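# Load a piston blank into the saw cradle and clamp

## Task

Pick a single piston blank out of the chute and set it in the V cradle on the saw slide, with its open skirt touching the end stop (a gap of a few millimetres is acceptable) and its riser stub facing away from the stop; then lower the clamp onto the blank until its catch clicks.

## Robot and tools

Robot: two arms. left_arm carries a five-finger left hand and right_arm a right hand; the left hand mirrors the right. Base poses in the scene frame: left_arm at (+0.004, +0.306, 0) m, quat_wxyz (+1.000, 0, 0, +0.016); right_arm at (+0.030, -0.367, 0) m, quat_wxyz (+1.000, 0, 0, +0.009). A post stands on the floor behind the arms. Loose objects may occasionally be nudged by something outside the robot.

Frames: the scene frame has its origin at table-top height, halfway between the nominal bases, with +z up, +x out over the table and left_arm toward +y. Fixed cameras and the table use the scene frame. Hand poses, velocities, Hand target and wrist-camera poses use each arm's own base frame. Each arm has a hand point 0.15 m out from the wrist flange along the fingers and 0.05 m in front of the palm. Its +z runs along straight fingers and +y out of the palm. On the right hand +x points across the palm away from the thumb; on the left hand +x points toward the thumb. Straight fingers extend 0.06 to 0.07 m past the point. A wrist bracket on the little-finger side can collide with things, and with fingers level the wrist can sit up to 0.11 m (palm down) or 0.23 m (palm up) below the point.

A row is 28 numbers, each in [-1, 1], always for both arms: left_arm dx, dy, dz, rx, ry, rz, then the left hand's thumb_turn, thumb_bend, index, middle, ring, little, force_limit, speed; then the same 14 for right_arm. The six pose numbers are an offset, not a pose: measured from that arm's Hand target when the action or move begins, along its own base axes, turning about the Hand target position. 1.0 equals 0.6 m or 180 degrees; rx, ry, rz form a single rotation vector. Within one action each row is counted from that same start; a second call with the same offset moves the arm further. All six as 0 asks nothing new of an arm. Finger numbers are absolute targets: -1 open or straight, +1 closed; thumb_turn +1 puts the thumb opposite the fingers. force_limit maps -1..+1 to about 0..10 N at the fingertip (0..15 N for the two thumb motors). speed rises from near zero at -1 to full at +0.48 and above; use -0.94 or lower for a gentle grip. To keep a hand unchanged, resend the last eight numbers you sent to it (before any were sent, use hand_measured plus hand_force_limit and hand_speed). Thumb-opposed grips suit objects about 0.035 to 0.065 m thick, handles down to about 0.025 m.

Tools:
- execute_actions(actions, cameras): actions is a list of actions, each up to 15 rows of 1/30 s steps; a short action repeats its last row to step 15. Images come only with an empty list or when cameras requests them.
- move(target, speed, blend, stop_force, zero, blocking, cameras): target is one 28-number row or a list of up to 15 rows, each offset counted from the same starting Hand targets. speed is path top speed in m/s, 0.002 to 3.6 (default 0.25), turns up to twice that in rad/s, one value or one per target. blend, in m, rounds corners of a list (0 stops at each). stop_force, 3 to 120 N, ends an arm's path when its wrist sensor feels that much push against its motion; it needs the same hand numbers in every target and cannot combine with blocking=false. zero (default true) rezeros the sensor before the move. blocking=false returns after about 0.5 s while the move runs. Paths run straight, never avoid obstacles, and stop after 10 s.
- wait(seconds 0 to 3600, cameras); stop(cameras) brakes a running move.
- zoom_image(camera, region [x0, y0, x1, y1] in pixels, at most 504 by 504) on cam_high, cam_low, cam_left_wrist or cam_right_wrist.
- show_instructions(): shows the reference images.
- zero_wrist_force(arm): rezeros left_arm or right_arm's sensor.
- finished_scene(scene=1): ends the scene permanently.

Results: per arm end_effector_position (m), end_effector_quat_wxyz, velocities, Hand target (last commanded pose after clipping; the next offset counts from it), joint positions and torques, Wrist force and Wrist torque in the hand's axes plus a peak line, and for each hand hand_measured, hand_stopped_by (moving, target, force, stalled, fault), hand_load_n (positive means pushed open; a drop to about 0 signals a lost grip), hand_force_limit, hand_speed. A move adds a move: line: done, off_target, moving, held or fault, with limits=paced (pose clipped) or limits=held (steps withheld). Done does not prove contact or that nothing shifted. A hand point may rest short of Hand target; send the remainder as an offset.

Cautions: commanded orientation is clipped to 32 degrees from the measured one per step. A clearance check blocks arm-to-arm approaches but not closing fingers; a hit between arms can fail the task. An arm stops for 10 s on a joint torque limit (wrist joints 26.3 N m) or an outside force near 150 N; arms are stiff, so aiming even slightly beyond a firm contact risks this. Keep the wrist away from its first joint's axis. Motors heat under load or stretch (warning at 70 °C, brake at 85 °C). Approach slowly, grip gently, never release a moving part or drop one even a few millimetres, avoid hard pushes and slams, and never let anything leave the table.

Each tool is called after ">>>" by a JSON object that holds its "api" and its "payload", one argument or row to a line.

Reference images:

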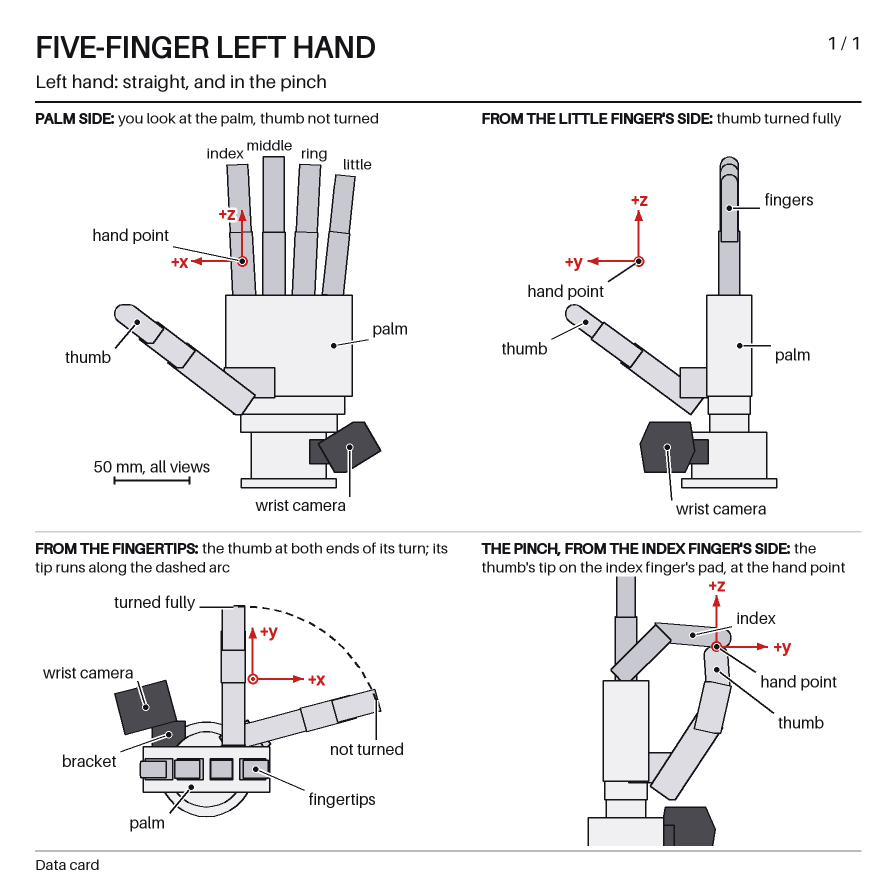

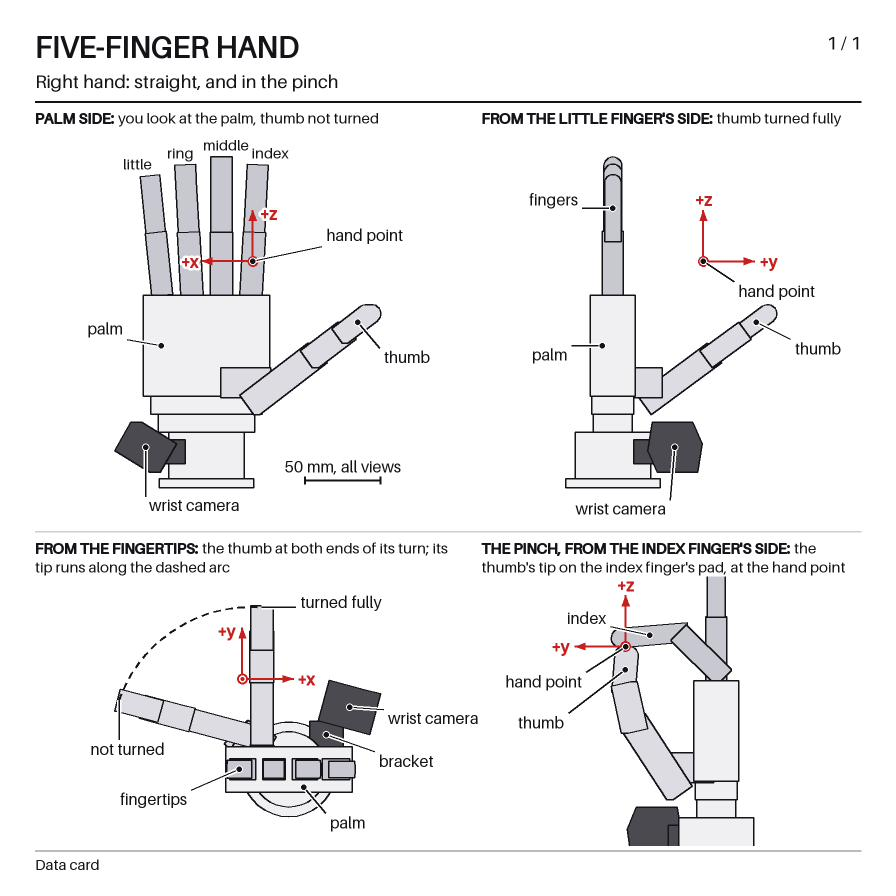

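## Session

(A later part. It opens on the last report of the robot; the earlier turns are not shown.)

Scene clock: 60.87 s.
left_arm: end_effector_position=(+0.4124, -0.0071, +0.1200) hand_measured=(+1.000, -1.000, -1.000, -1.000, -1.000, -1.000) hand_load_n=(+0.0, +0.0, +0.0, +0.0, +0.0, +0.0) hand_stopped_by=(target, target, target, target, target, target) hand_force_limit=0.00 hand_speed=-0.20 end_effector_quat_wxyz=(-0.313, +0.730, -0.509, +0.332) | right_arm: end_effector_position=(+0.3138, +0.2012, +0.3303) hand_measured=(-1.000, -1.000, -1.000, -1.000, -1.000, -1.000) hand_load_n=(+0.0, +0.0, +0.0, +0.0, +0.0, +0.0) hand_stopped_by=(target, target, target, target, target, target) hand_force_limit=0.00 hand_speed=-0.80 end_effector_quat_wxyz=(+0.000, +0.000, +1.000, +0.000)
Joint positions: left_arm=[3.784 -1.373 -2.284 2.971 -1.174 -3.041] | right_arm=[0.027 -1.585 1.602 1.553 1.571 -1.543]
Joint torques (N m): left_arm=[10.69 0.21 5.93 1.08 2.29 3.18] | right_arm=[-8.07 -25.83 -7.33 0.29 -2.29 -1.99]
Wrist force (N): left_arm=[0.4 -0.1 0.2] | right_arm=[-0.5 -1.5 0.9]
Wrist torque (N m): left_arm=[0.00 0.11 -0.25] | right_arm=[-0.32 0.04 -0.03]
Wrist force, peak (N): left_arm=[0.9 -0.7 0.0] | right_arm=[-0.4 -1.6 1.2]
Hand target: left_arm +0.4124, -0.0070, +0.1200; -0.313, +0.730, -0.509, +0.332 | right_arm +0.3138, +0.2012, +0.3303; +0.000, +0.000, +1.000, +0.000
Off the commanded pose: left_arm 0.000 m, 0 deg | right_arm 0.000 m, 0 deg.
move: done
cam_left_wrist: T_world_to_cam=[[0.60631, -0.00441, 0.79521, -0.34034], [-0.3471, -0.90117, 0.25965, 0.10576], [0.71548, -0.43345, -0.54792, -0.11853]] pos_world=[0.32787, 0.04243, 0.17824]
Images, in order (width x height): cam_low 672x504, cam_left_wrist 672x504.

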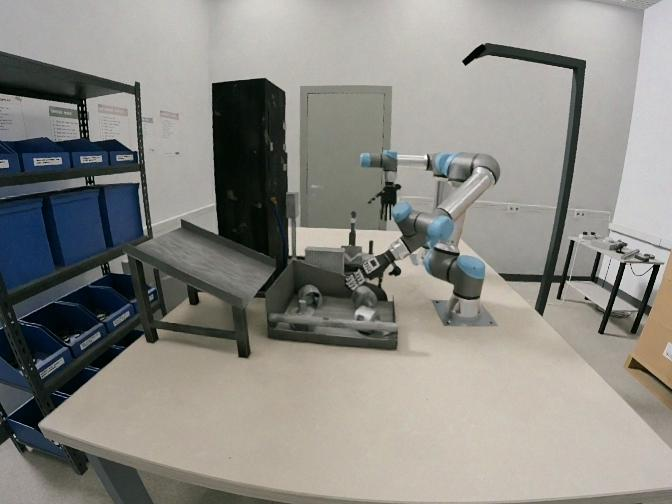

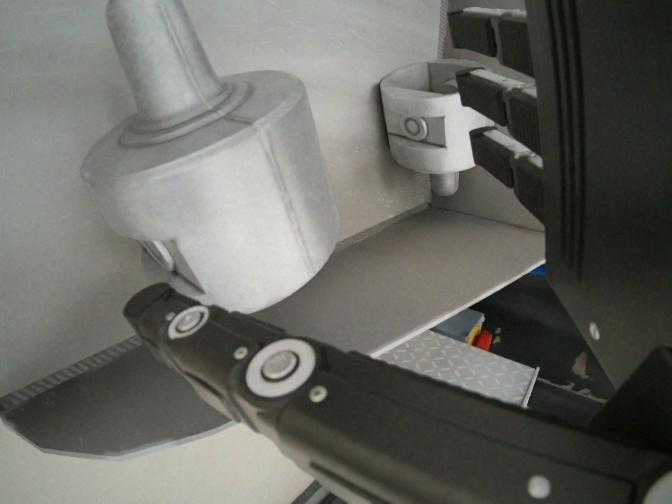

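>>> {"api": "move", "payload": {
  "target": [-0.0017,-0.005,-0.0735,0,0,0,1,-1,-1,-1,-1,-1,0,-0.2,0,0,0,0,0,0,-1,-1,-1,-1,-1,-1,0,-0.8],
  "speed": 0.05,
  "stop_force": 8,
  "cameras": ["cam_left_wrist","cam_low","cam_high"]
}}

Scene clock: 64.80 s.
left_arm: end_effector_position=(+0.4114, -0.0100, +0.0759) hand_measured=(+1.000, -1.000, -1.000, -1.000, -1.000, -1.000) hand_load_n=(+0.0, +0.0, -0.5, +0.0, +0.0, +0.0) hand_stopped_by=(target, target, target, target, target, target) hand_force_limit=0.00 hand_speed=-0.20 end_effector_quat_wxyz=(-0.313, +0.730, -0.509, +0.332) | right_arm: end_effector_position=(+0.3138, +0.2012, +0.3303) hand_measured=(-1.000, -1.000, -1.000, -1.000, -1.000, -1.000) hand_load_n=(+0.0, +0.0, +0.0, +0.0, +0.0, +0.0) hand_stopped_by=(target, target, target, target, target, target) hand_force_limit=0.00 hand_speed=-0.80 end_effector_quat_wxyz=(+0.000, +0.000, +1.000, +0.000)
Joint positions: left_arm=[3.775 -1.448 -2.36 3.124 -1.181 -3.047] | right_arm=[0.027 -1.585 1.602 1.553 1.571 -1.543]
Joint torques (N m): left_arm=[-12.86 1.83 3.47 1.11 -1.52 -2.94] | right_arm=[-7.14 -25.57 -7.86 0.37 -2.4 -2.32]
Wrist force (N): left_arm=[0.4 -0.1 0.4] | right_arm=[-0.3 -1.2 0.7]
Wrist torque (N m): left_arm=[-0.01 0.13 -0.03] | right_arm=[-0.26 0.01 -0.01]
Wrist force, peak (N): left_arm=[1.0 0.2 0.5] | right_arm=[-0.3 -1.7 1.1]
Hand target: left_arm +0.4114, -0.0100, +0.0759; -0.313, +0.730, -0.509, +0.332 | right_arm +0.3138, +0.2012, +0.3303; +0.000, +0.000, +1.000, +0.000
Off the commanded pose: left_arm 0.000 m, 0 deg | right_arm 0.000 m, 0 deg.
move: done
cam_left_wrist: T_world_to_cam=[[0.60626, -0.00437, 0.79526, -0.30467], [-0.34712, -0.90116, 0.25967, 0.11417], [0.71552, -0.43347, -0.54785, -0.1433]] pos_world=[0.32687, 0.03943, 0.13414]
Images, in order (width x height): cam_high 672x504, cam_low 672x504, cam_left_wrist 672x504.

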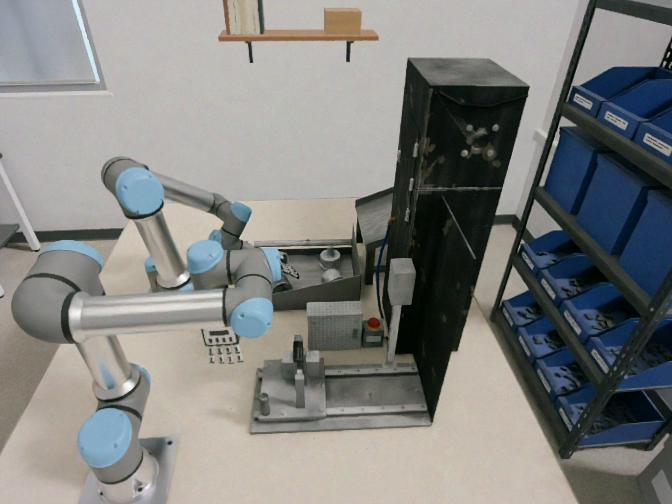

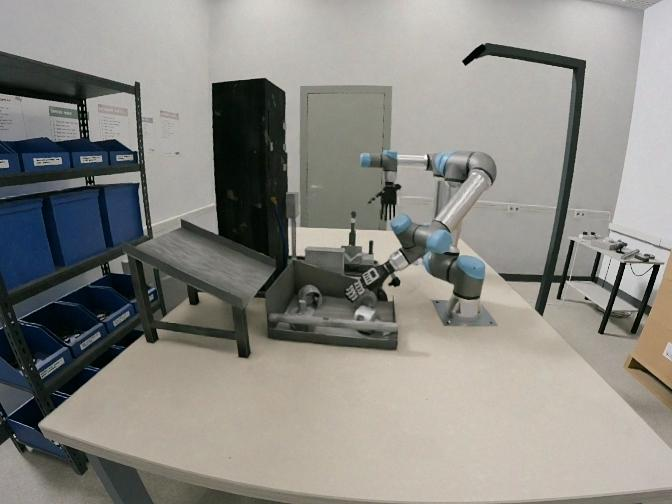

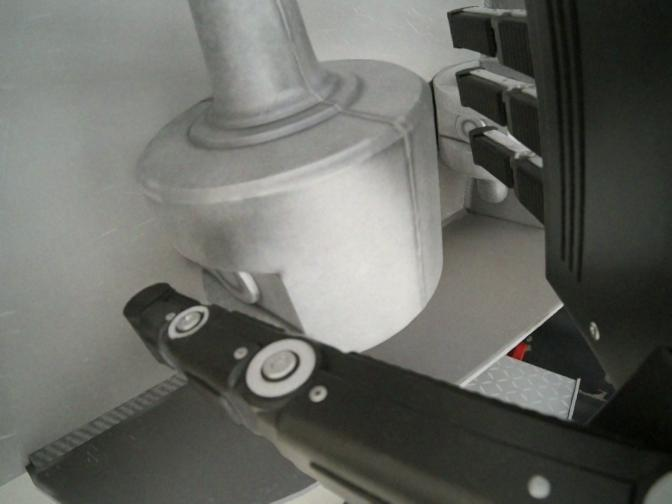

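>>> {"api": "move", "payload": {
  "target": [0.008,0.0057,-0.0055,0,0,0,1,-1,-1,-1,-1,-1,0,-0.2,0,0,0,0,0,0,-1,-1,-1,-1,-1,-1,0,-0.8],
  "speed": 0.03,
  "cameras": ["cam_left_wrist"]
}}

>>> {"api": "move", "payload": {
  "target": [0,0,0,0,0,0,1,-1,0,0,-1,-1,-0.4,-0.88,0,0,0,0,0,0,-1,-1,-1,-1,-1,-1,0,-0.8],
  "cameras": ["cam_left_wrist"]
}}

Scene clock: 69.83 s.
left_arm: end_effector_position=(+0.4161, -0.0067, +0.0726) hand_measured=(+1.000, -1.000, -1.000, -1.000, -1.000, -1.000) hand_load_n=(+0.0, +0.0, +0.0, -0.5, +0.0, +0.0) hand_stopped_by=(target, target, target, target, target, target) hand_force_limit=0.00 hand_speed=-0.20 end_effector_quat_wxyz=(-0.313, +0.730, -0.509, +0.332) | right_arm: end_effector_position=(+0.3138, +0.2012, +0.3303) hand_measured=(-1.000, -1.000, -1.000, -1.000, -1.000, -1.000) hand_load_n=(+0.0, +0.0, +0.0, +0.0, +0.0, +0.0) hand_stopped_by=(target, target, target, target, target, target) hand_force_limit=0.00 hand_speed=-0.80 end_effector_quat_wxyz=(+0.000, +0.000, +1.000, +0.000)
Joint positions: left_arm=[3.775 -1.47 -2.352 3.138 -1.181 -3.047] | right_arm=[0.027 -1.585 1.602 1.553 1.571 -1.543]
Joint torques (N m): left_arm=[-12.29 3.12 29.41 1.06 -1.42 -2.9] | right_arm=[-7.09 -26.3 -7.85 0.06 -2 -2.15]
Wrist force (N): left_arm=[0.7 -0.1 0.3] | right_arm=[0.0 -1.2 0.9]
Wrist torque (N m): left_arm=[-0.01 0.08 -0.01] | right_arm=[-0.26 -0.03 0.00]
Wrist force, peak (N): left_arm=[0.9 0.0 0.6] | right_arm=[-0.4 -1.4 1.3]
Hand target: left_arm +0.4162, -0.0066, +0.0726; -0.313, +0.730, -0.509, +0.332 | right_arm +0.3138, +0.2012, +0.3303; +0.000, +0.000, +1.000, +0.000
Off the commanded pose: left_arm 0.000 m, 0 deg | right_arm 0.000 m, 0 deg.
move: done
cam_left_wrist: T_world_to_cam=[[0.60628, -0.0043, 0.79524, -0.30489], [-0.34707, -0.90116, 0.25973, 0.11969], [0.71552, -0.43347, -0.54785, -0.14699]] pos_world=[0.33157, 0.04283, 0.13084]

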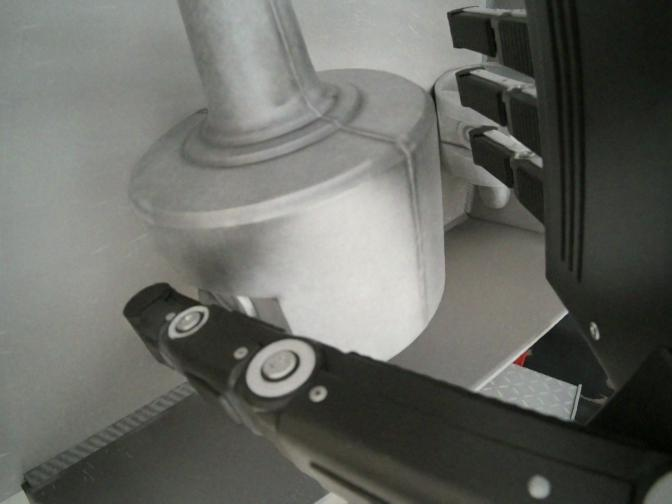

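Scene clock: 72.37 s.
left_arm: end_effector_position=(+0.4162, -0.0066, +0.0726) hand_measured=(+1.000, -1.000, -0.244, -0.344, -1.000, -1.000) hand_load_n=(+0.0, +0.0, +3.5, +4.0, +0.0, +0.0) hand_stopped_by=(target, target, force, force, target, target) hand_force_limit=-0.40 hand_speed=-0.88 end_effector_quat_wxyz=(-0.313, +0.730, -0.509, +0.332) | right_arm: end_effector_position=(+0.3138, +0.2012, +0.3303) hand_measured=(-1.000, -1.000, -1.000, -1.000, -1.000, -1.000) hand_load_n=(+0.0, +0.0, +0.0, +0.0, +0.0, +0.0) hand_stopped_by=(target, target, target, target, target, target) hand_force_limit=0.00 hand_speed=-0.80 end_effector_quat_wxyz=(+0.000, +0.000, +1.000, +0.000)
Joint positions: left_arm=[3.774 -1.47 -2.352 3.138 -1.181 -3.048] | right_arm=[0.027 -1.585 1.602 1.553 1.571 -1.543]
Joint torques (N m): left_arm=[-12.51 3.28 27.55 -0.58 -0.79 -2.52] | right_arm=[-9.1 -24.45 -6.51 0.13 -2.42 -2.06]
Wrist force (N): left_arm=[1.5 -1.7 0.6] | right_arm=[-0.5 -1.3 0.7]
Wrist torque (N m): left_arm=[-0.08 0.04 0.02] | right_arm=[-0.27 0.04 -0.03]
Wrist force, peak (N): left_arm=[1.7 -2.2 0.6] | right_arm=[-0.1 -1.7 1.2]
Hand target: left_arm +0.4162, -0.0066, +0.0726; -0.313, +0.730, -0.509, +0.332 | right_arm +0.3138, +0.2012, +0.3303; +0.000, +0.000, +1.000, +0.000
Off the commanded pose: left_arm 0.000 m, 0 deg | right_arm 0.000 m, 0 deg.
move: done
cam_left_wrist: T_world_to_cam=[[0.60626, -0.00437, 0.79526, -0.30494], [-0.34712, -0.90116, 0.25967, 0.11984], [0.71552, -0.43347, -0.54785, -0.14702]] pos_world=[0.33167, 0.04293, 0.13084]

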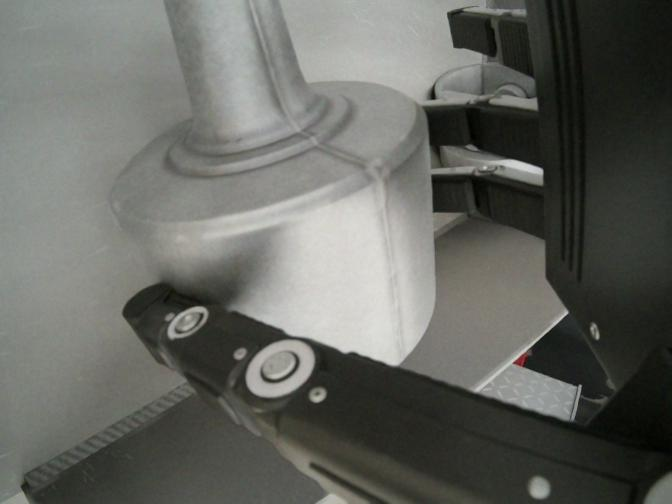

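>>> {"api": "move", "payload": {
  "target": [0,0,0,0,0,0,1,-1,0.1,0.1,-1,-1,0.5,-0.92,0,0,0,0,0,0,-1,-1,-1,-1,-1,-1,0,-0.8],
  "cameras": []
}}

>>> {"api": "move", "payload": {
  "target": [0,0,0.05,0,0,0,1,-1,0.1,0.1,-1,-1,0.5,-0.92,0,0,0,0,0,0,-1,-1,-1,-1,-1,-1,0,-0.8],
  "speed": 0.03,
  "cameras": ["cam_left_wrist","cam_low"]
}}

Scene clock: 74.20 s.
left_arm: end_effector_position=(+0.4162, -0.0066, +0.0726) hand_measured=(+1.000, -1.000, -0.216, -0.316, -1.000, -1.000) hand_load_n=(-0.5, +0.5, +7.5, +8.0, +0.0, +0.0) hand_stopped_by=(target, target, force, force, target, target) hand_force_limit=0.50 hand_speed=-0.92 end_effector_quat_wxyz=(-0.313, +0.730, -0.509, +0.332) | right_arm: end_effector_position=(+0.3138, +0.2012, +0.3303) hand_measured=(-1.000, -1.000, -1.000, -1.000, -1.000, -1.000) hand_load_n=(-0.5, -0.5, +0.0, +0.0, +0.0, -0.5) hand_stopped_by=(target, target, target, target, target, target) hand_force_limit=0.00 hand_speed=-0.80 end_effector_quat_wxyz=(+0.000, +0.000, +1.000, +0.000)
Joint positions: left_arm=[3.774 -1.47 -2.352 3.138 -1.181 -3.048] | right_arm=[0.027 -1.585 1.602 1.553 1.571 -1.543]
Joint torques (N m): left_arm=[-11.93 3.91 22.96 -1.92 1.16 -2.1] | right_arm=[-7.52 -24.71 -7.92 0.45 -2.12 -2.15]
Wrist force (N): left_arm=[1.5 -3.0 0.1] | right_arm=[-0.2 -1.0 0.9]
Wrist torque (N m): left_arm=[-0.13 0.03 0.07] | right_arm=[-0.25 -0.01 0.00]
Wrist force, peak (N): left_arm=[1.4 -3.8 0.4] | right_arm=[-0.5 -1.7 1.2]
Hand target: left_arm +0.4162, -0.0066, +0.0726; -0.313, +0.730, -0.509, +0.332 | right_arm +0.3138, +0.2012, +0.3303; +0.000, +0.000, +1.000, +0.000
Off the commanded pose: left_arm 0.000 m, 0 deg | right_arm 0.000 m, 0 deg.
move: done

Scene clock: 75.63 s.
left_arm: end_effector_position=(+0.4162, -0.0067, +0.1025) hand_measured=(+1.000, -1.000, -0.214, -0.316, -1.000, -1.000) hand_load_n=(+0.0, +0.0, +0.0, +0.0, +0.0, +0.0) hand_stopped_by=(target, target, force, force, target, target) hand_force_limit=0.50 hand_speed=-0.92 end_effector_quat_wxyz=(-0.313, +0.730, -0.509, +0.332) | right_arm: end_effector_position=(+0.3138, +0.2012, +0.3303) hand_measured=(-1.000, -1.000, -1.000, -1.000, -1.000, -1.000) hand_load_n=(+0.0, +0.0, +0.0, +0.0, +0.0, +0.0) hand_stopped_by=(target, target, target, target, target, target) hand_force_limit=0.00 hand_speed=-0.80 end_effector_quat_wxyz=(+0.000, +0.000, +1.000, +0.000)
Joint positions: left_arm=[3.774 -1.413 -2.304 3.034 -1.181 -3.048] | right_arm=[0.027 -1.585 1.602 1.553 1.571 -1.543]
Joint torques (N m): left_arm=[6.94 20.08 30.62 -1.62 1.61 1.82] | right_arm=[-8.87 -26.07 -7.19 0.41 -2.14 -2.22]
Wrist force (N): left_arm=[0.6 -0.4 0.4] | right_arm=[0.0 -1.1 1.2]
Wrist torque (N m): left_arm=[-0.07 0.09 -0.01] | right_arm=[-0.27 -0.04 0.01]
Wrist force, peak (N): left_arm=[-0.2 4.4 3.1] | right_arm=[-0.2 -1.6 1.2]
Hand target: left_arm +0.4162, -0.0066, +0.1026; -0.313, +0.730, -0.509, +0.332 | right_arm +0.3138, +0.2012, +0.3303; +0.000, +0.000, +1.000, +0.000
Off the commanded pose: left_arm 0.000 m, 0 deg | right_arm 0.000 m, 0 deg.
move: done
cam_left_wrist: T_world_to_cam=[[0.60628, -0.0043, 0.79524, -0.32881], [-0.34713, -0.90112, 0.25978, 0.11195], [0.71548, -0.43355, -0.54783, -0.13062]] pos_world=[0.33167, 0.04283, 0.16084]
Images, in order (width x height): cam_low 672x504, cam_left_wrist 672x504.

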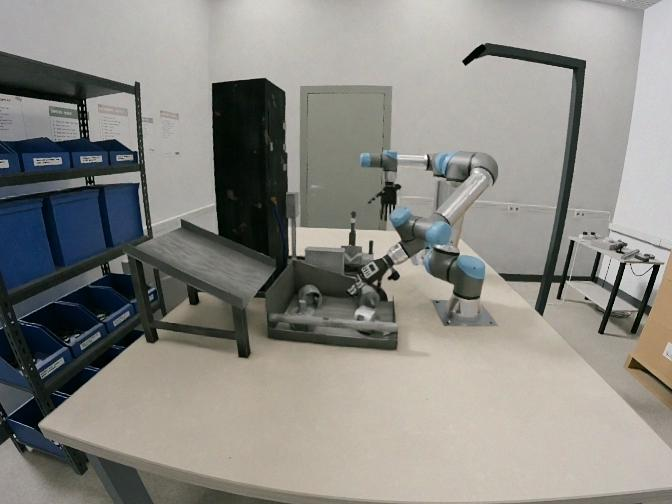

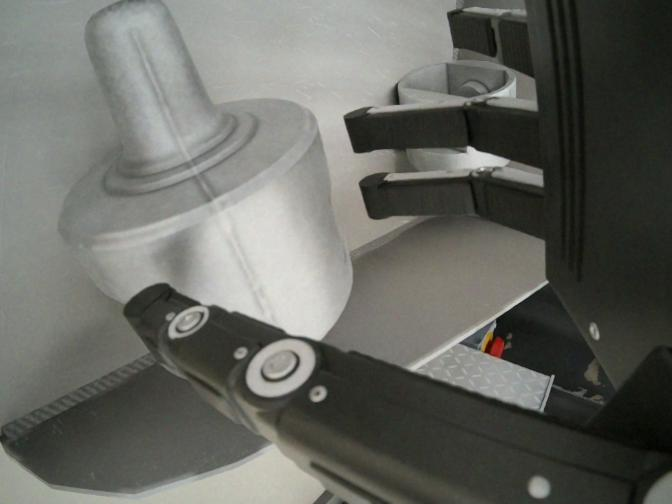

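>>> {"api": "move", "payload": {
  "target": [0,0,0,0,0,0,1,-1,-1,-1,-1,-1,0.5,0,0,0,0,0,0,0,-1,-1,-1,-1,-1,-1,0,-0.8],
  "cameras": ["cam_left_wrist"]
}}

>>> {"api": "zoom_image", "payload": {
  "camera": "cam_left_wrist",
  "region": [0, 0, 400, 400]
}}

Scene clock: 77.17 s.
left_arm: end_effector_position=(+0.4162, -0.0066, +0.1026) hand_measured=(+1.000, -1.000, -1.000, -1.000, -1.000, -1.000) hand_load_n=(+0.0, +0.0, +0.0, +0.0, +0.0, -0.5) hand_stopped_by=(target, target, target, target, target, target) hand_force_limit=0.50 hand_speed=0.00 end_effector_quat_wxyz=(-0.313, +0.730, -0.509, +0.332) | right_arm: end_effector_position=(+0.3138, +0.2012, +0.3303) hand_measured=(-1.000, -1.000, -1.000, -1.000, -1.000, -1.000) hand_load_n=(+0.0, +0.0, +0.0, +0.0, +0.0, +0.0) hand_stopped_by=(target, target, target, target, target, target) hand_force_limit=0.00 hand_speed=-0.80 end_effector_quat_wxyz=(+0.000, +0.000, +1.000, +0.000)
Joint positions: left_arm=[3.774 -1.413 -2.304 3.034 -1.181 -3.048] | right_arm=[0.027 -1.585 1.602 1.553 1.571 -1.543]
Joint torques (N m): left_arm=[11.36 19.57 30.19 -1.15 2.04 3.03] | right_arm=[-8.52 -25.12 -6.97 0.22 -2.39 -2.15]
Wrist force (N): left_arm=[1.0 -0.6 0.5] | right_arm=[0.0 -1.5 0.8]
Wrist torque (N m): left_arm=[-0.11 0.03 0.02] | right_arm=[-0.30 -0.03 0.00]
Wrist force, peak (N): left_arm=[1.1 -0.7 0.4] | right_arm=[-0.1 -1.5 1.3]
Hand target: left_arm +0.4162, -0.0066, +0.1026; -0.313, +0.730, -0.509, +0.332 | right_arm +0.3138, +0.2012, +0.3303; +0.000, +0.000, +1.000, +0.000
Off the commanded pose: left_arm 0.000 m, 0 deg | right_arm 0.000 m, 0 deg.
move: done
cam_left_wrist: T_world_to_cam=[[0.60628, -0.0043, 0.79524, -0.32881], [-0.34707, -0.90116, 0.25973, 0.11194], [0.71552, -0.43347, -0.54785, -0.13063]] pos_world=[0.33167, 0.04283, 0.16084]

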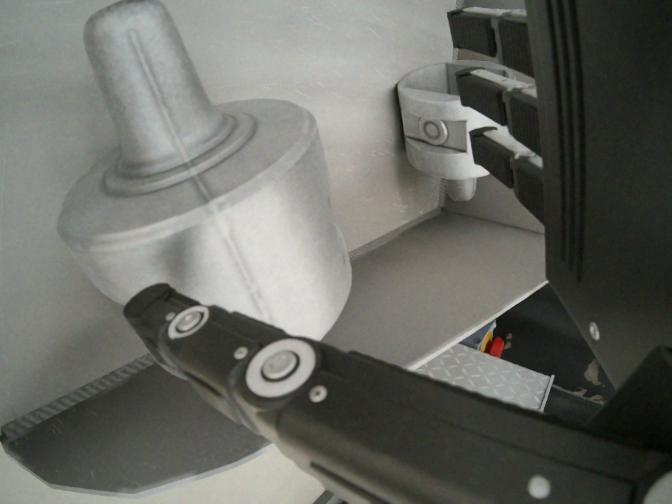

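Scaled by 1.260 from the camera's image (finer frame: 960x720).

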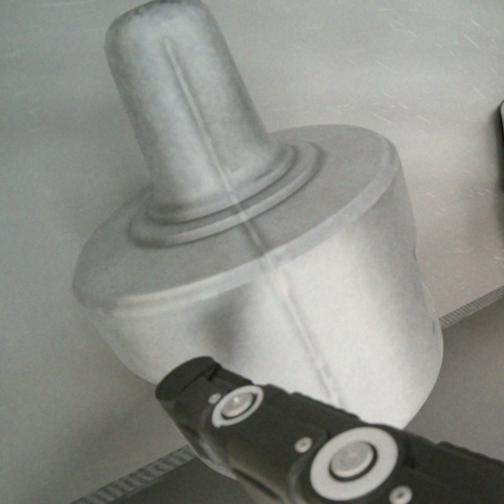

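>>> {"api": "move", "payload": {
  "target": [0,0.05,0.067,0,0,0,1,-1,-1,-1,-1,-1,0.5,0,0,0,0,0,0,0,-1,-1,-1,-1,-1,-1,0,-0.8],
  "speed": 0.15,
  "cameras": ["cam_left_wrist"]
}}

>>> {"api": "zoom_image", "payload": {
  "camera": "cam_left_wrist",
  "region": [0, 0, 400, 400]
}}

Scene clock: 80.50 s.
left_arm: end_effector_position=(+0.4162, +0.0233, +0.1427) hand_measured=(+1.000, -1.000, -1.000, -1.000, -1.000, -1.000) hand_load_n=(+0.0, +0.0, +0.0, +0.0, +0.0, +0.0) hand_stopped_by=(target, target, target, target, target, target) hand_force_limit=0.50 hand_speed=0.00 end_effector_quat_wxyz=(-0.313, +0.730, -0.509, +0.332) | right_arm: end_effector_position=(+0.3138, +0.2012, +0.3303) hand_measured=(-1.000, -1.000, -1.000, -1.000, -1.000, -1.000) hand_load_n=(+0.0, +0.0, +0.0, +0.0, +0.0, +0.0) hand_stopped_by=(target, target, target, target, target, target) hand_force_limit=0.00 hand_speed=-0.80 end_effector_quat_wxyz=(+0.000, +0.000, +1.000, +0.000)
Joint positions: left_arm=[3.889 -1.373 -2.224 2.879 -1.093 -2.966] | right_arm=[0.027 -1.585 1.602 1.553 1.571 -1.543]
Joint torques (N m): left_arm=[11.38 19.12 32.1 -1.64 2.03 3.32] | right_arm=[-7.14 -26.74 -5.88 0.51 -2.36 -2.28]
Wrist force (N): left_arm=[0.6 -1.0 0.2] | right_arm=[0.0 -1.4 0.9]
Wrist torque (N m): left_arm=[-0.14 0.06 -0.19] | right_arm=[-0.29 -0.04 0.00]
Wrist force, peak (N): left_arm=[0.8 -1.6 0.0] | right_arm=[-0.3 -1.7 1.0]
Hand target: left_arm +0.4162, +0.0234, +0.1428; -0.313, +0.730, -0.509, +0.332 | right_arm +0.3138, +0.2012, +0.3303; +0.000, +0.000, +1.000, +0.000
Off the commanded pose: left_arm 0.000 m, 0 deg | right_arm 0.000 m, 0 deg.
move: done
cam_left_wrist: T_world_to_cam=[[0.60626, -0.00437, 0.79526, -0.36064], [-0.34712, -0.90116, 0.25967, 0.12856], [0.71552, -0.43347, -0.54785, -0.0956]] pos_world=[0.33167, 0.07283, 0.20104]

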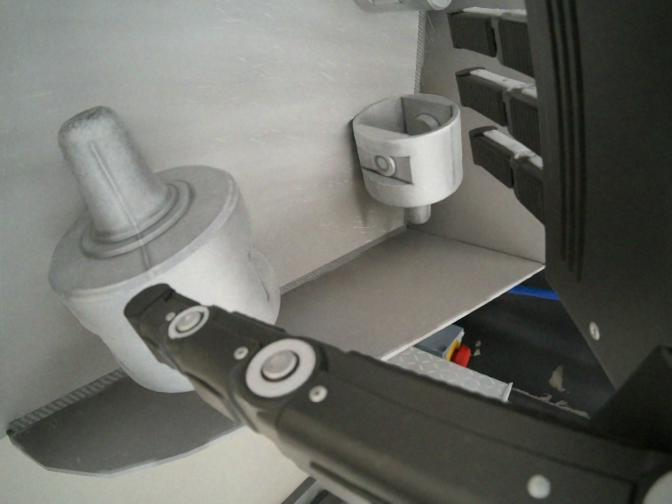

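Scaled by 1.260 from the camera's image (finer frame: 960x720).

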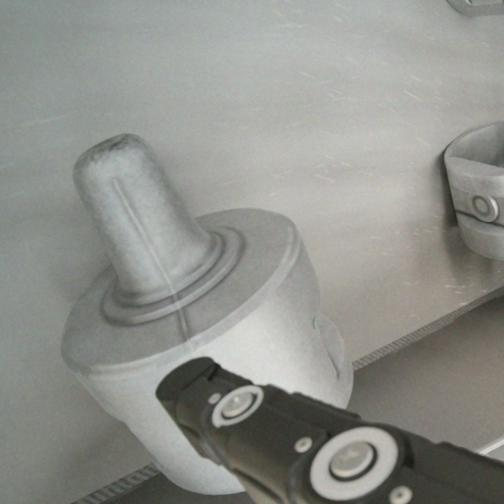

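>>> {"api": "move", "payload": {
  "target": [
    [-0.03,-0.0625,-0.04,0,0,-0.0183,1,-1,-1,-1,-1,-1,0.5,0,0,0,0,0,0,0,-1,-1,-1,-1,-1,-1,0,-0.8],
    [-0.03,-0.0625,-0.115,0,0,-0.0183,1,-1,-1,-1,-1,-1,0.5,0,0,0,0,0,0,0,-1,-1,-1,-1,-1,-1,0,-0.8]
  ],
  "speed": [0.1,0.05],
  "stop_force": 8,
  "cameras": ["cam_left_wrist"]
}}

Scene clock: 89.77 s.
left_arm: end_effector_position=(+0.3982, -0.0141, +0.0738) hand_measured=(+1.000, -1.000, -1.000, -1.000, -1.000, -1.000) hand_load_n=(+0.0, +0.0, +0.0, +0.0, +0.0, +0.0) hand_stopped_by=(target, target, target, target, target, target) hand_force_limit=0.50 hand_speed=0.00 end_effector_quat_wxyz=(-0.303, +0.715, -0.530, +0.341) | right_arm: end_effector_position=(+0.3138, +0.2012, +0.3303) hand_measured=(-1.000, -1.000, -1.000, -1.000, -1.000, -1.000) hand_load_n=(+0.0, +0.0, +0.0, +0.0, +0.0, +0.0) hand_stopped_by=(target, target, target, target, target, target) hand_force_limit=0.00 hand_speed=-0.80 end_effector_quat_wxyz=(+0.000, +0.000, +1.000, +0.000)
Joint positions: left_arm=[3.84 -1.427 -2.391 3.097 -1.087 -2.96] | right_arm=[0.027 -1.585 1.602 1.553 1.571 -1.543]
Joint torques (N m): left_arm=[-13.14 0.59 3.22 0.89 -1.35 -2.88] | right_arm=[-8.38 -25.46 -6.45 0.63 -2.33 -2.11]
Wrist force (N): left_arm=[1.0 -0.8 0.4] | right_arm=[-0.1 -1.2 0.8]
Wrist torque (N m): left_arm=[-0.13 0.00 0.04] | right_arm=[-0.26 -0.02 0.00]
Wrist force, peak (N): left_arm=[1.2 -0.7 0.5] | right_arm=[-0.1 -1.6 1.2]
Hand target: left_arm +0.3982, -0.0141, +0.0738; -0.303, +0.715, -0.530, +0.341 | right_arm +0.3138, +0.2012, +0.3303; +0.000, +0.000, +1.000, +0.000
Off the commanded pose: left_arm 0.000 m, 0 deg | right_arm 0.000 m, 0 deg.
move: done
cam_left_wrist: T_world_to_cam=[[0.60499, -0.0392, 0.79526, -0.295], [-0.39837, -0.87969, 0.2597, 0.12722], [0.68941, -0.47392, -0.54783, -0.1269]] pos_world=[0.31664, 0.04021, 0.13204]

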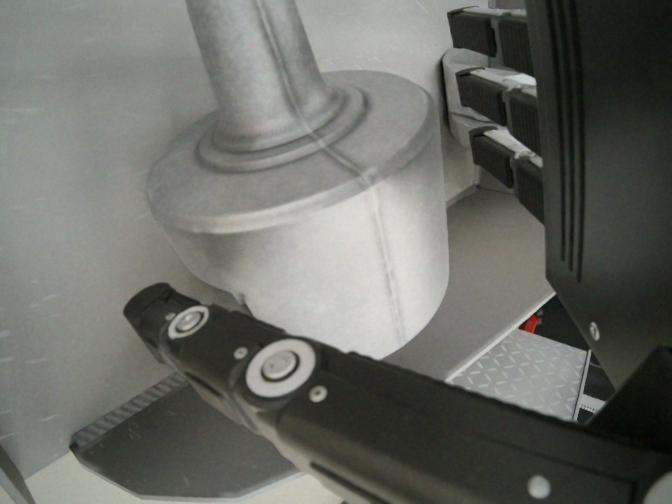

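>>> {"api": "move", "payload": {
  "target": [
    [0,0,-0.018,0,0,0,1,-1,-1,-1,-1,-1,0.5,0,0,0,0,0,0,0,-1,-1,-1,-1,-1,-1,0,-0.8],
    [0.0075,0.0017,-0.018,0,0,0,1,-1,-1,-1,-1,-1,0.5,0,0,0,0,0,0,0,-1,-1,-1,-1,-1,-1,0,-0.8]
  ],
  "speed": [0.05,0.02],
  "stop_force": 5,
  "cameras": ["cam_left_wrist"]
}}

Scene clock: 93.57 s.
left_arm: end_effector_position=(+0.4027, -0.0131, +0.0630) hand_measured=(+1.000, -1.000, -1.000, -1.000, -1.000, -1.000) hand_load_n=(+0.0, +0.0, +0.0, -0.5, +0.0, +0.0) hand_stopped_by=(target, target, target, target, target, target) hand_force_limit=0.50 hand_speed=0.00 end_effector_quat_wxyz=(-0.303, +0.715, -0.530, +0.341) | right_arm: end_effector_position=(+0.3138, +0.2012, +0.3303) hand_measured=(-1.000, -1.000, -1.000, -1.000, -1.000, -1.000) hand_load_n=(+0.5, +0.0, +0.0, +0.0, +0.0, +0.0) hand_stopped_by=(target, target, target, target, target, target) hand_force_limit=0.00 hand_speed=-0.80 end_effector_quat_wxyz=(+0.000, +0.000, +1.000, +0.000)
Joint positions: left_arm=[3.829 -1.464 -2.396 3.143 -1.096 -2.968] | right_arm=[0.027 -1.585 1.602 1.553 1.571 -1.543]
Joint torques (N m): left_arm=[-12.89 2.05 29.36 0.96 -1.33 -2.9] | right_arm=[-7.03 -27.73 -8.23 0.5 -2.05 -2.04]
Wrist force (N): left_arm=[0.8 -0.8 0.3] | right_arm=[-0.1 -1.3 1.0]
Wrist torque (N m): left_arm=[-0.13 0.02 0.02] | right_arm=[-0.28 -0.02 -0.01]
Wrist force, peak (N): left_arm=[1.3 -0.6 0.2] | right_arm=[-0.4 -1.7 1.0]
Hand target: left_arm +0.4027, -0.0131, +0.0630; -0.303, +0.715, -0.530, +0.341 | right_arm +0.3138, +0.2012, +0.3303; +0.000, +0.000, +1.000, +0.000
Off the commanded pose: left_arm 0.000 m, 0 deg | right_arm 0.000 m, 0 deg.
move: done
cam_left_wrist: T_world_to_cam=[[0.60499, -0.0392, 0.79526, -0.28909], [-0.39837, -0.87969, 0.2597, 0.1327], [0.68941, -0.47392, -0.54783, -0.13545]] pos_world=[0.32114, 0.04121, 0.12124]

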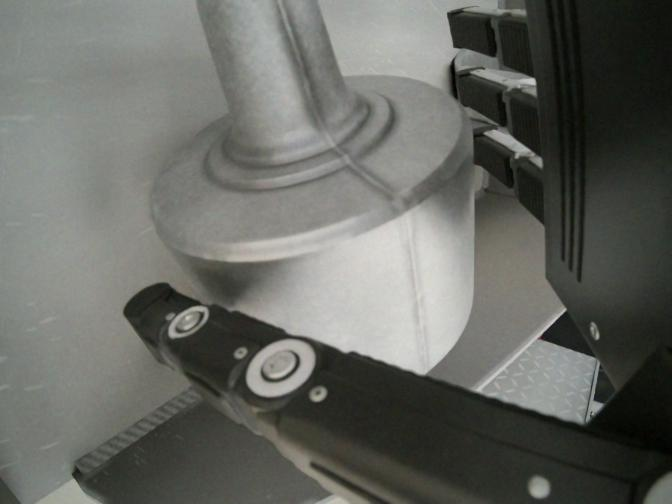

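>>> {"api": "move", "payload": {
  "target": [0,0,0,0,0,0,1,-1,0,0,-1,-1,-0.4,-0.86,0,0,0,0,0,0,-1,-1,-1,-1,-1,-1,0,-0.8],
  "cameras": ["cam_left_wrist"]
}}

>>> {"api": "move", "payload": {
  "target": [0,0,0,0,0,0,1,-1,0.15,0.15,-1,-1,1,-0.92,0,0,0,0,0,0,-1,-1,-1,-1,-1,-1,0,-0.8],
  "cameras": ["cam_left_wrist"]
}}

Scene clock: 96.07 s.
left_arm: end_effector_position=(+0.4027, -0.0131, +0.0630) hand_measured=(+1.000, -1.000, -0.326, -0.366, -1.000, -1.000) hand_load_n=(-0.5, +0.0, +4.5, +4.0, +0.0, -0.5) hand_stopped_by=(target, target, force, force, target, target) hand_force_limit=-0.40 hand_speed=-0.86 end_effector_quat_wxyz=(-0.303, +0.715, -0.530, +0.341) | right_arm: end_effector_position=(+0.3138, +0.2012, +0.3303) hand_measured=(-1.000, -1.000, -1.000, -1.000, -1.000, -1.000) hand_load_n=(+0.0, +0.0, +0.0, +0.0, +0.0, +0.0) hand_stopped_by=(target, target, target, target, target, target) hand_force_limit=0.00 hand_speed=-0.80 end_effector_quat_wxyz=(+0.000, +0.000, +1.000, +0.000)
Joint positions: left_arm=[3.829 -1.464 -2.396 3.143 -1.096 -2.968] | right_arm=[0.027 -1.585 1.602 1.553 1.571 -1.543]
Joint torques (N m): left_arm=[-12.46 3.17 26.38 -0.58 -1.16 -2.74] | right_arm=[-7.35 -25.37 -8.01 0.53 -2.31 -1.99]
Wrist force (N): left_arm=[2.0 -2.9 0.6] | right_arm=[-0.1 -1.3 0.9]
Wrist torque (N m): left_arm=[-0.16 -0.04 0.07] | right_arm=[-0.28 -0.01 -0.01]
Wrist force, peak (N): left_arm=[1.7 -3.3 0.3] | right_arm=[-0.3 -1.6 1.4]
Hand target: left_arm +0.4027, -0.0131, +0.0630; -0.303, +0.715, -0.530, +0.341 | right_arm +0.3138, +0.2012, +0.3303; +0.000, +0.000, +1.000, +0.000
Off the commanded pose: left_arm 0.000 m, 0 deg | right_arm 0.000 m, 0 deg.
move: done
cam_left_wrist: T_world_to_cam=[[0.60499, -0.0392, 0.79526, -0.28909], [-0.39837, -0.87969, 0.2597, 0.1327], [0.68941, -0.47392, -0.54783, -0.13545]] pos_world=[0.32114, 0.04121, 0.12124]

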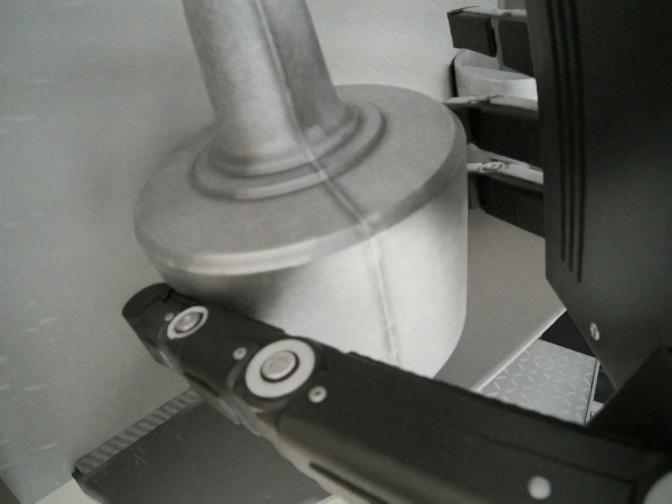

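Scene clock: 96.57 s.
left_arm: end_effector_position=(+0.4027, -0.0131, +0.0630) hand_measured=(+1.000, -1.000, -0.284, -0.318, -1.000, -1.000) hand_load_n=(-0.5, +0.5, +11.0, +11.0, +0.0, +0.0) hand_stopped_by=(target, target, force, force, target, target) hand_force_limit=1.00 hand_speed=-0.92 end_effector_quat_wxyz=(-0.303, +0.715, -0.530, +0.341) | right_arm: end_effector_position=(+0.3138, +0.2012, +0.3303) hand_measured=(-1.000, -1.000, -1.000, -1.000, -1.000, -1.000) hand_load_n=(+0.0, +0.0, +0.0, +0.0, +0.0, +0.0) hand_stopped_by=(target, target, target, target, target, target) hand_force_limit=0.00 hand_speed=-0.80 end_effector_quat_wxyz=(+0.000, +0.000, +1.000, +0.000)
Joint positions: left_arm=[3.829 -1.464 -2.396 3.143 -1.096 -2.968] | right_arm=[0.027 -1.585 1.602 1.553 1.571 -1.543]
Joint torques (N m): left_arm=[-12.49 2.97 25.14 -1.62 -1.05 -2.58] | right_arm=[-6.61 -25.52 -7.16 0.4 -2.4 -2.06]
Wrist force (N): left_arm=[2.0 -5.9 -0.4] | right_arm=[0.1 -1.5 0.8]
Wrist torque (N m): left_arm=[-0.24 -0.02 0.11] | right_arm=[-0.31 -0.05 0.00]
Wrist force, peak (N): left_arm=[2.3 -6.2 -0.3] | right_arm=[-0.2 -1.6 0.8]
Hand target: left_arm +0.4027, -0.0131, +0.0630; -0.303, +0.715, -0.530, +0.341 | right_arm +0.3138, +0.2012, +0.3303; +0.000, +0.000, +1.000, +0.000
Off the commanded pose: left_arm 0.000 m, 0 deg | right_arm 0.000 m, 0 deg.
move: done
cam_left_wrist: T_world_to_cam=[[0.60499, -0.0392, 0.79526, -0.28909], [-0.39837, -0.87969, 0.2597, 0.1327], [0.68941, -0.47392, -0.54783, -0.13545]] pos_world=[0.32114, 0.04121, 0.12124]

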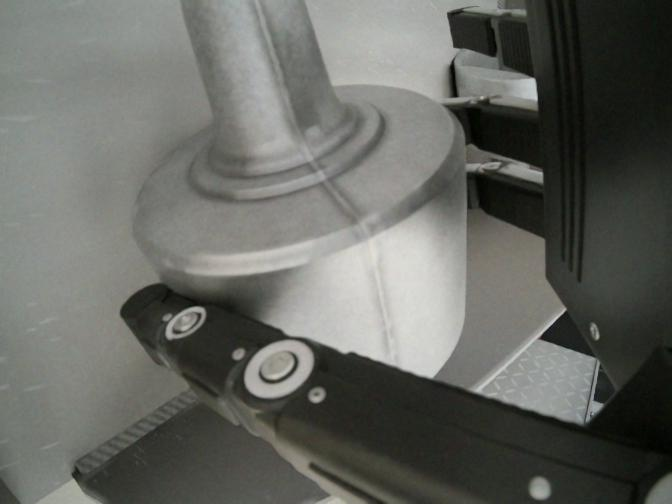

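>>> {"api": "move", "payload": {
  "target": [0,0,0.02,0,0,0,1,-1,0.15,0.15,-1,-1,1,-0.92,0,0,0,0,0,0,-1,-1,-1,-1,-1,-1,0,-0.8],
  "speed": 0.015,
  "cameras": ["cam_left_wrist"]
}}

Scene clock: 98.43 s.
left_arm: end_effector_position=(+0.4027, -0.0131, +0.0749) hand_measured=(+1.000, -1.000, -0.284, -0.318, -1.000, -1.000) hand_load_n=(+0.0, +0.5, +6.5, +10.5, +0.0, +0.0) hand_stopped_by=(target, target, force, force, target, target) hand_force_limit=1.00 hand_speed=-0.92 end_effector_quat_wxyz=(-0.303, +0.715, -0.530, +0.341) | right_arm: end_effector_position=(+0.3138, +0.2012, +0.3303) hand_measured=(-1.000, -1.000, -1.000, -1.000, -1.000, -1.000) hand_load_n=(+0.0, +0.0, +0.0, +0.0, +0.0, +0.0) hand_stopped_by=(target, target, target, target, target, target) hand_force_limit=0.00 hand_speed=-0.80 end_effector_quat_wxyz=(+0.000, +0.000, +1.000, +0.000)
Joint positions: left_arm=[3.829 -1.438 -2.378 3.099 -1.096 -2.968] | right_arm=[0.027 -1.585 1.602 1.553 1.571 -1.543]
Joint torques (N m): left_arm=[-6.46 20.19 32.11 -1.47 -0.16 -1.64] | right_arm=[-7.95 -27.26 -8.23 0.67 -2.24 -2.2]
Wrist force (N): left_arm=[-0.1 4.3 3.1] | right_arm=[-0.2 -1.6 1.2]
Wrist torque (N m): left_arm=[0.16 0.11 -0.08] | right_arm=[-0.34 -0.02 -0.01]
Wrist force, peak (N): left_arm=[2.2 -6.2 -0.1] | right_arm=[-0.2 -1.6 1.2]
Hand target: left_arm +0.4027, -0.0131, +0.0750; -0.303, +0.715, -0.530, +0.341 | right_arm +0.3138, +0.2012, +0.3303; +0.000, +0.000, +1.000, +0.000
Off the commanded pose: left_arm 0.000 m, 0 deg | right_arm 0.000 m, 0 deg.
move: done
cam_left_wrist: T_world_to_cam=[[0.60503, -0.03913, 0.79524, -0.29864], [-0.39832, -0.8797, 0.25976, 0.12956], [0.68941, -0.47392, -0.54783, -0.12888]] pos_world=[0.32114, 0.04121, 0.13324]

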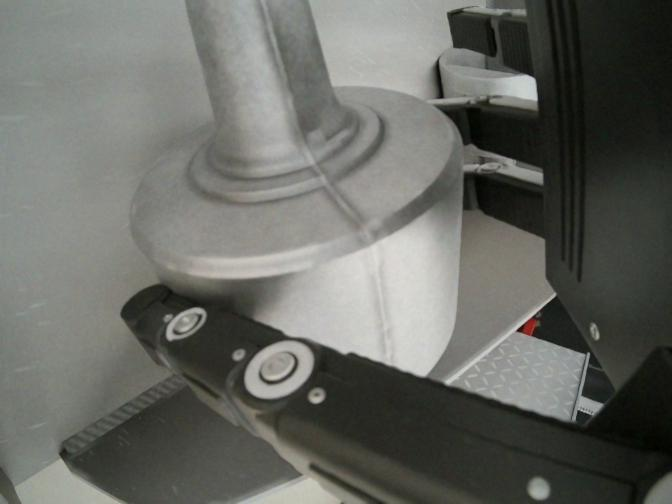

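>>> {"api": "move", "payload": {
  "target": [0,0,0.02,0,0,0,1,-1,0.15,0.15,-1,-1,1,-0.92,0,0,0,0,0,0,-1,-1,-1,-1,-1,-1,0,-0.8],
  "speed": 0.015,
  "cameras": ["cam_left_wrist"]
}}

Scene clock: 100.13 s.
left_arm: end_effector_position=(+0.4027, -0.0131, +0.0869) hand_measured=(+1.000, -1.000, -0.284, -0.318, -1.000, -1.000) hand_load_n=(+0.0, +1.0, +6.5, +10.5, +0.0, +0.0) hand_stopped_by=(target, target, force, force, target, target) hand_force_limit=1.00 hand_speed=-0.92 end_effector_quat_wxyz=(-0.303, +0.715, -0.530, +0.341) | right_arm: end_effector_position=(+0.3138, +0.2012, +0.3303) hand_measured=(-1.000, -1.000, -1.000, -1.000, -1.000, -1.000) hand_load_n=(+0.0, +0.0, +0.0, +0.0, +0.0, +0.0) hand_stopped_by=(target, target, target, target, target, target) hand_force_limit=0.00 hand_speed=-0.80 end_effector_quat_wxyz=(+0.000, +0.000, +1.000, +0.000)
Joint positions: left_arm=[3.829 -1.413 -2.359 3.055 -1.096 -2.968] | right_arm=[0.027 -1.585 1.602 1.553 1.571 -1.543]
Joint torques (N m): left_arm=[7.77 19.16 32.48 -1.74 2.12 2.91] | right_arm=[-7.06 -26.37 -8.44 0.55 -2.24 -2.06]
Wrist force (N): left_arm=[-0.2 4.5 3.2] | right_arm=[-0.1 -1.4 1.0]
Wrist torque (N m): left_arm=[0.19 0.15 -0.09] | right_arm=[-0.31 -0.03 -0.01]
Wrist force, peak (N): left_arm=[0.0 4.9 3.2] | right_arm=[-0.2 -1.7 1.1]
Hand target: left_arm +0.4027, -0.0131, +0.0870; -0.303, +0.715, -0.530, +0.341 | right_arm +0.3138, +0.2012, +0.3303; +0.000, +0.000, +1.000, +0.000
Off the commanded pose: left_arm 0.000 m, 0 deg | right_arm 0.000 m, 0 deg.
move: done
cam_left_wrist: T_world_to_cam=[[0.60503, -0.03913, 0.79524, -0.30819], [-0.39832, -0.8797, 0.25976, 0.12644], [0.68941, -0.47392, -0.54783, -0.1223]] pos_world=[0.32114, 0.04121, 0.14524]

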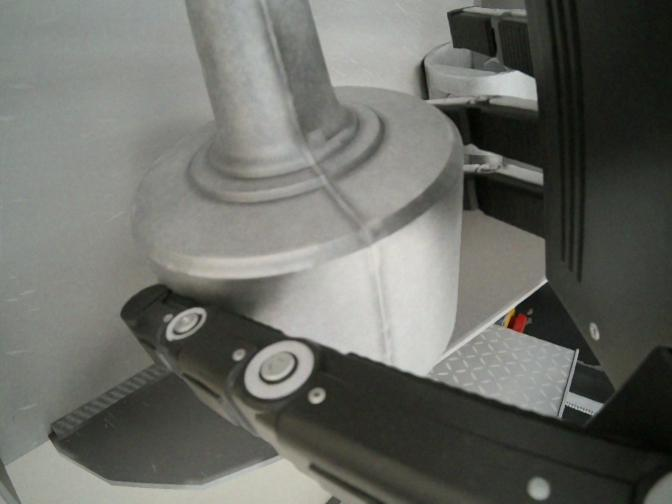

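>>> {"api": "move", "payload": {
  "target": [0,-0.0,0.2,0,0,0,1,-1,0.15,0.15,-1,-1,1,-0.92,0,-0.33,0.0,0,0,0,-1,-1,-1,-1,-1,-1,0,-0.8],
  "speed": 0.08,
  "cameras": ["all"]
}}

Scene clock: 106.80 s.
left_arm: end_effector_position=(+0.4027, -0.0131, +0.2069) hand_measured=(+1.000, -1.000, -0.284, -0.318, -1.000, -1.000) hand_load_n=(+0.0, +0.5, +6.5, +10.5, +0.0, +0.0) hand_stopped_by=(target, target, force, force, target, target) hand_force_limit=1.00 hand_speed=-0.92 end_effector_quat_wxyz=(-0.303, +0.715, -0.530, +0.341) | right_arm: end_effector_position=(+0.3138, +0.0032, +0.3303) hand_measured=(-1.000, -1.000, -1.000, -1.000, -1.000, -1.000) hand_load_n=(+0.0, +0.0, +0.0, +0.0, +0.0, +0.0) hand_stopped_by=(target, target, target, target, target, target) hand_force_limit=0.00 hand_speed=-0.80 end_effector_quat_wxyz=(+0.000, +0.000, +1.000, +0.000)
Joint positions: left_arm=[3.829 -1.26 -2.13 2.672 -1.096 -2.968] | right_arm=[-0.679 -1.657 1.671 1.557 1.571 -2.249]
Joint torques (N m): left_arm=[11.61 16.75 36.68 -1.46 2.69 3.05] | right_arm=[-6.86 -4.94 -26.69 0.09 -2.41 -2.44]
Wrist force (N): left_arm=[-0.1 4.6 2.9] | right_arm=[-0.3 -1.1 1.0]
Wrist torque (N m): left_arm=[0.21 0.11 -0.23] | right_arm=[-0.26 0.00 0.01]
Wrist force, peak (N): left_arm=[0.0 5.1 3.2] | right_arm=[-0.3 -2.0 1.2]
Hand target: left_arm +0.4027, -0.0131, +0.2070; -0.303, +0.715, -0.530, +0.341 | right_arm +0.3138, +0.0032, +0.3303; +0.000, +0.000, +1.000, +0.000
Off the commanded pose: left_arm 0.000 m, 0 deg | right_arm 0.000 m, 0 deg.
move: done
cam_left_wrist: T_world_to_cam=[[0.60503, -0.03913, 0.79524, -0.40362], [-0.39832, -0.8797, 0.25976, 0.09527], [0.68941, -0.47392, -0.54783, -0.05656]] pos_world=[0.32114, 0.04121, 0.26524]
cam_right_wrist: T_world_to_cam=[[-0.30721, 0.9516, 0.00907, 0.08607], [0.79814, 0.25245, 0.54703, -0.43468], [0.51827, 0.17529, -0.83706, 0.22947]] pos_world=[0.25445, -0.0124, 0.42908]

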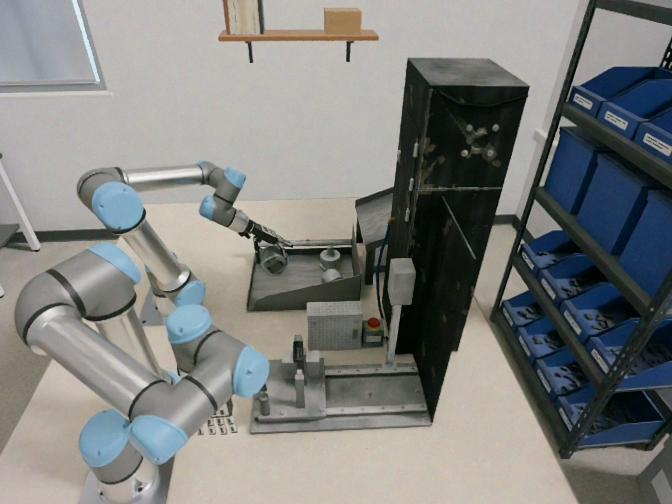

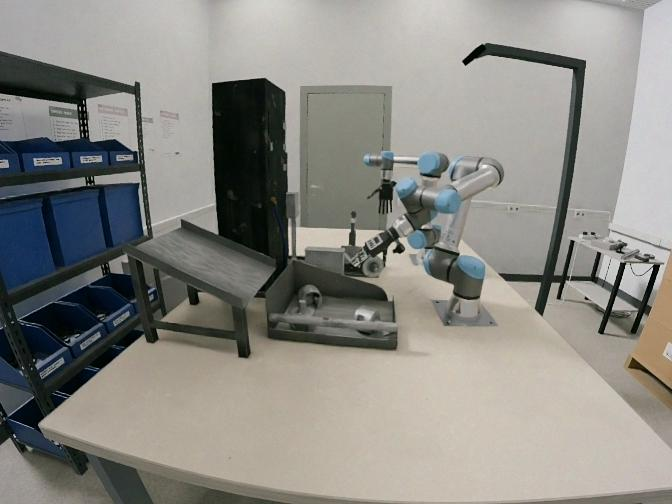

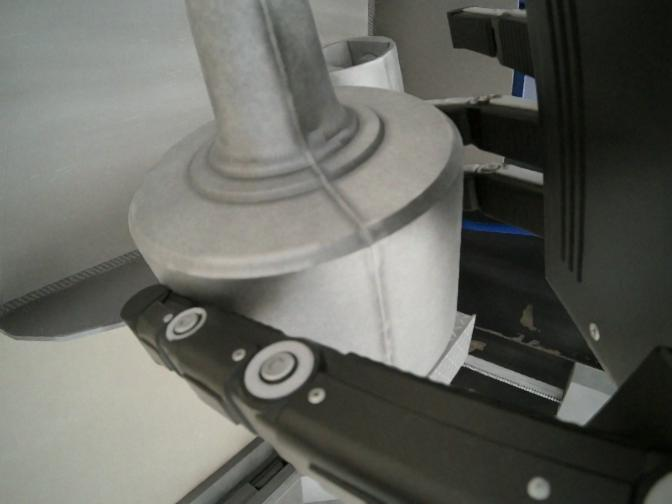

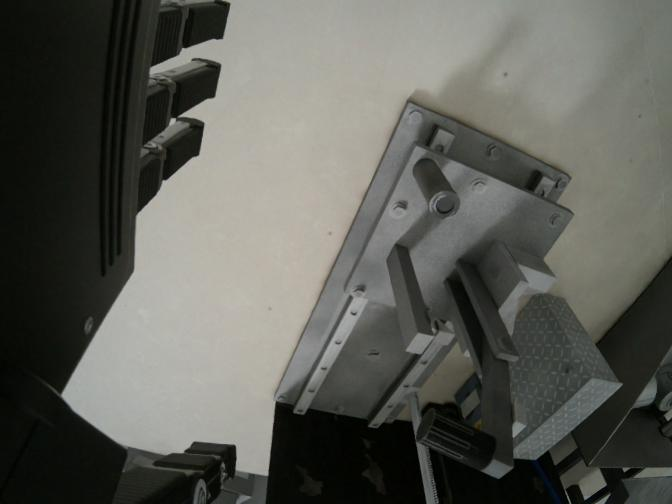

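>>> {"api": "zoom_image", "payload": {
  "camera": "cam_right_wrist",
  "region": [340, 90, 620, 480]
}}

Scaled by 1.292 from the camera's image (finer frame: 960x720).

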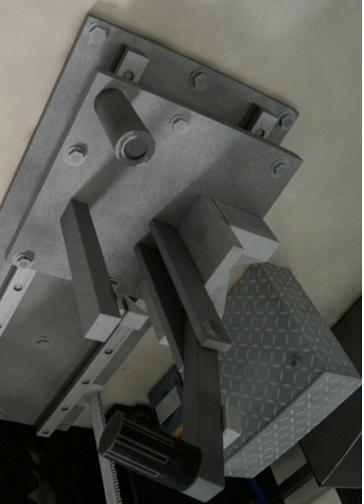

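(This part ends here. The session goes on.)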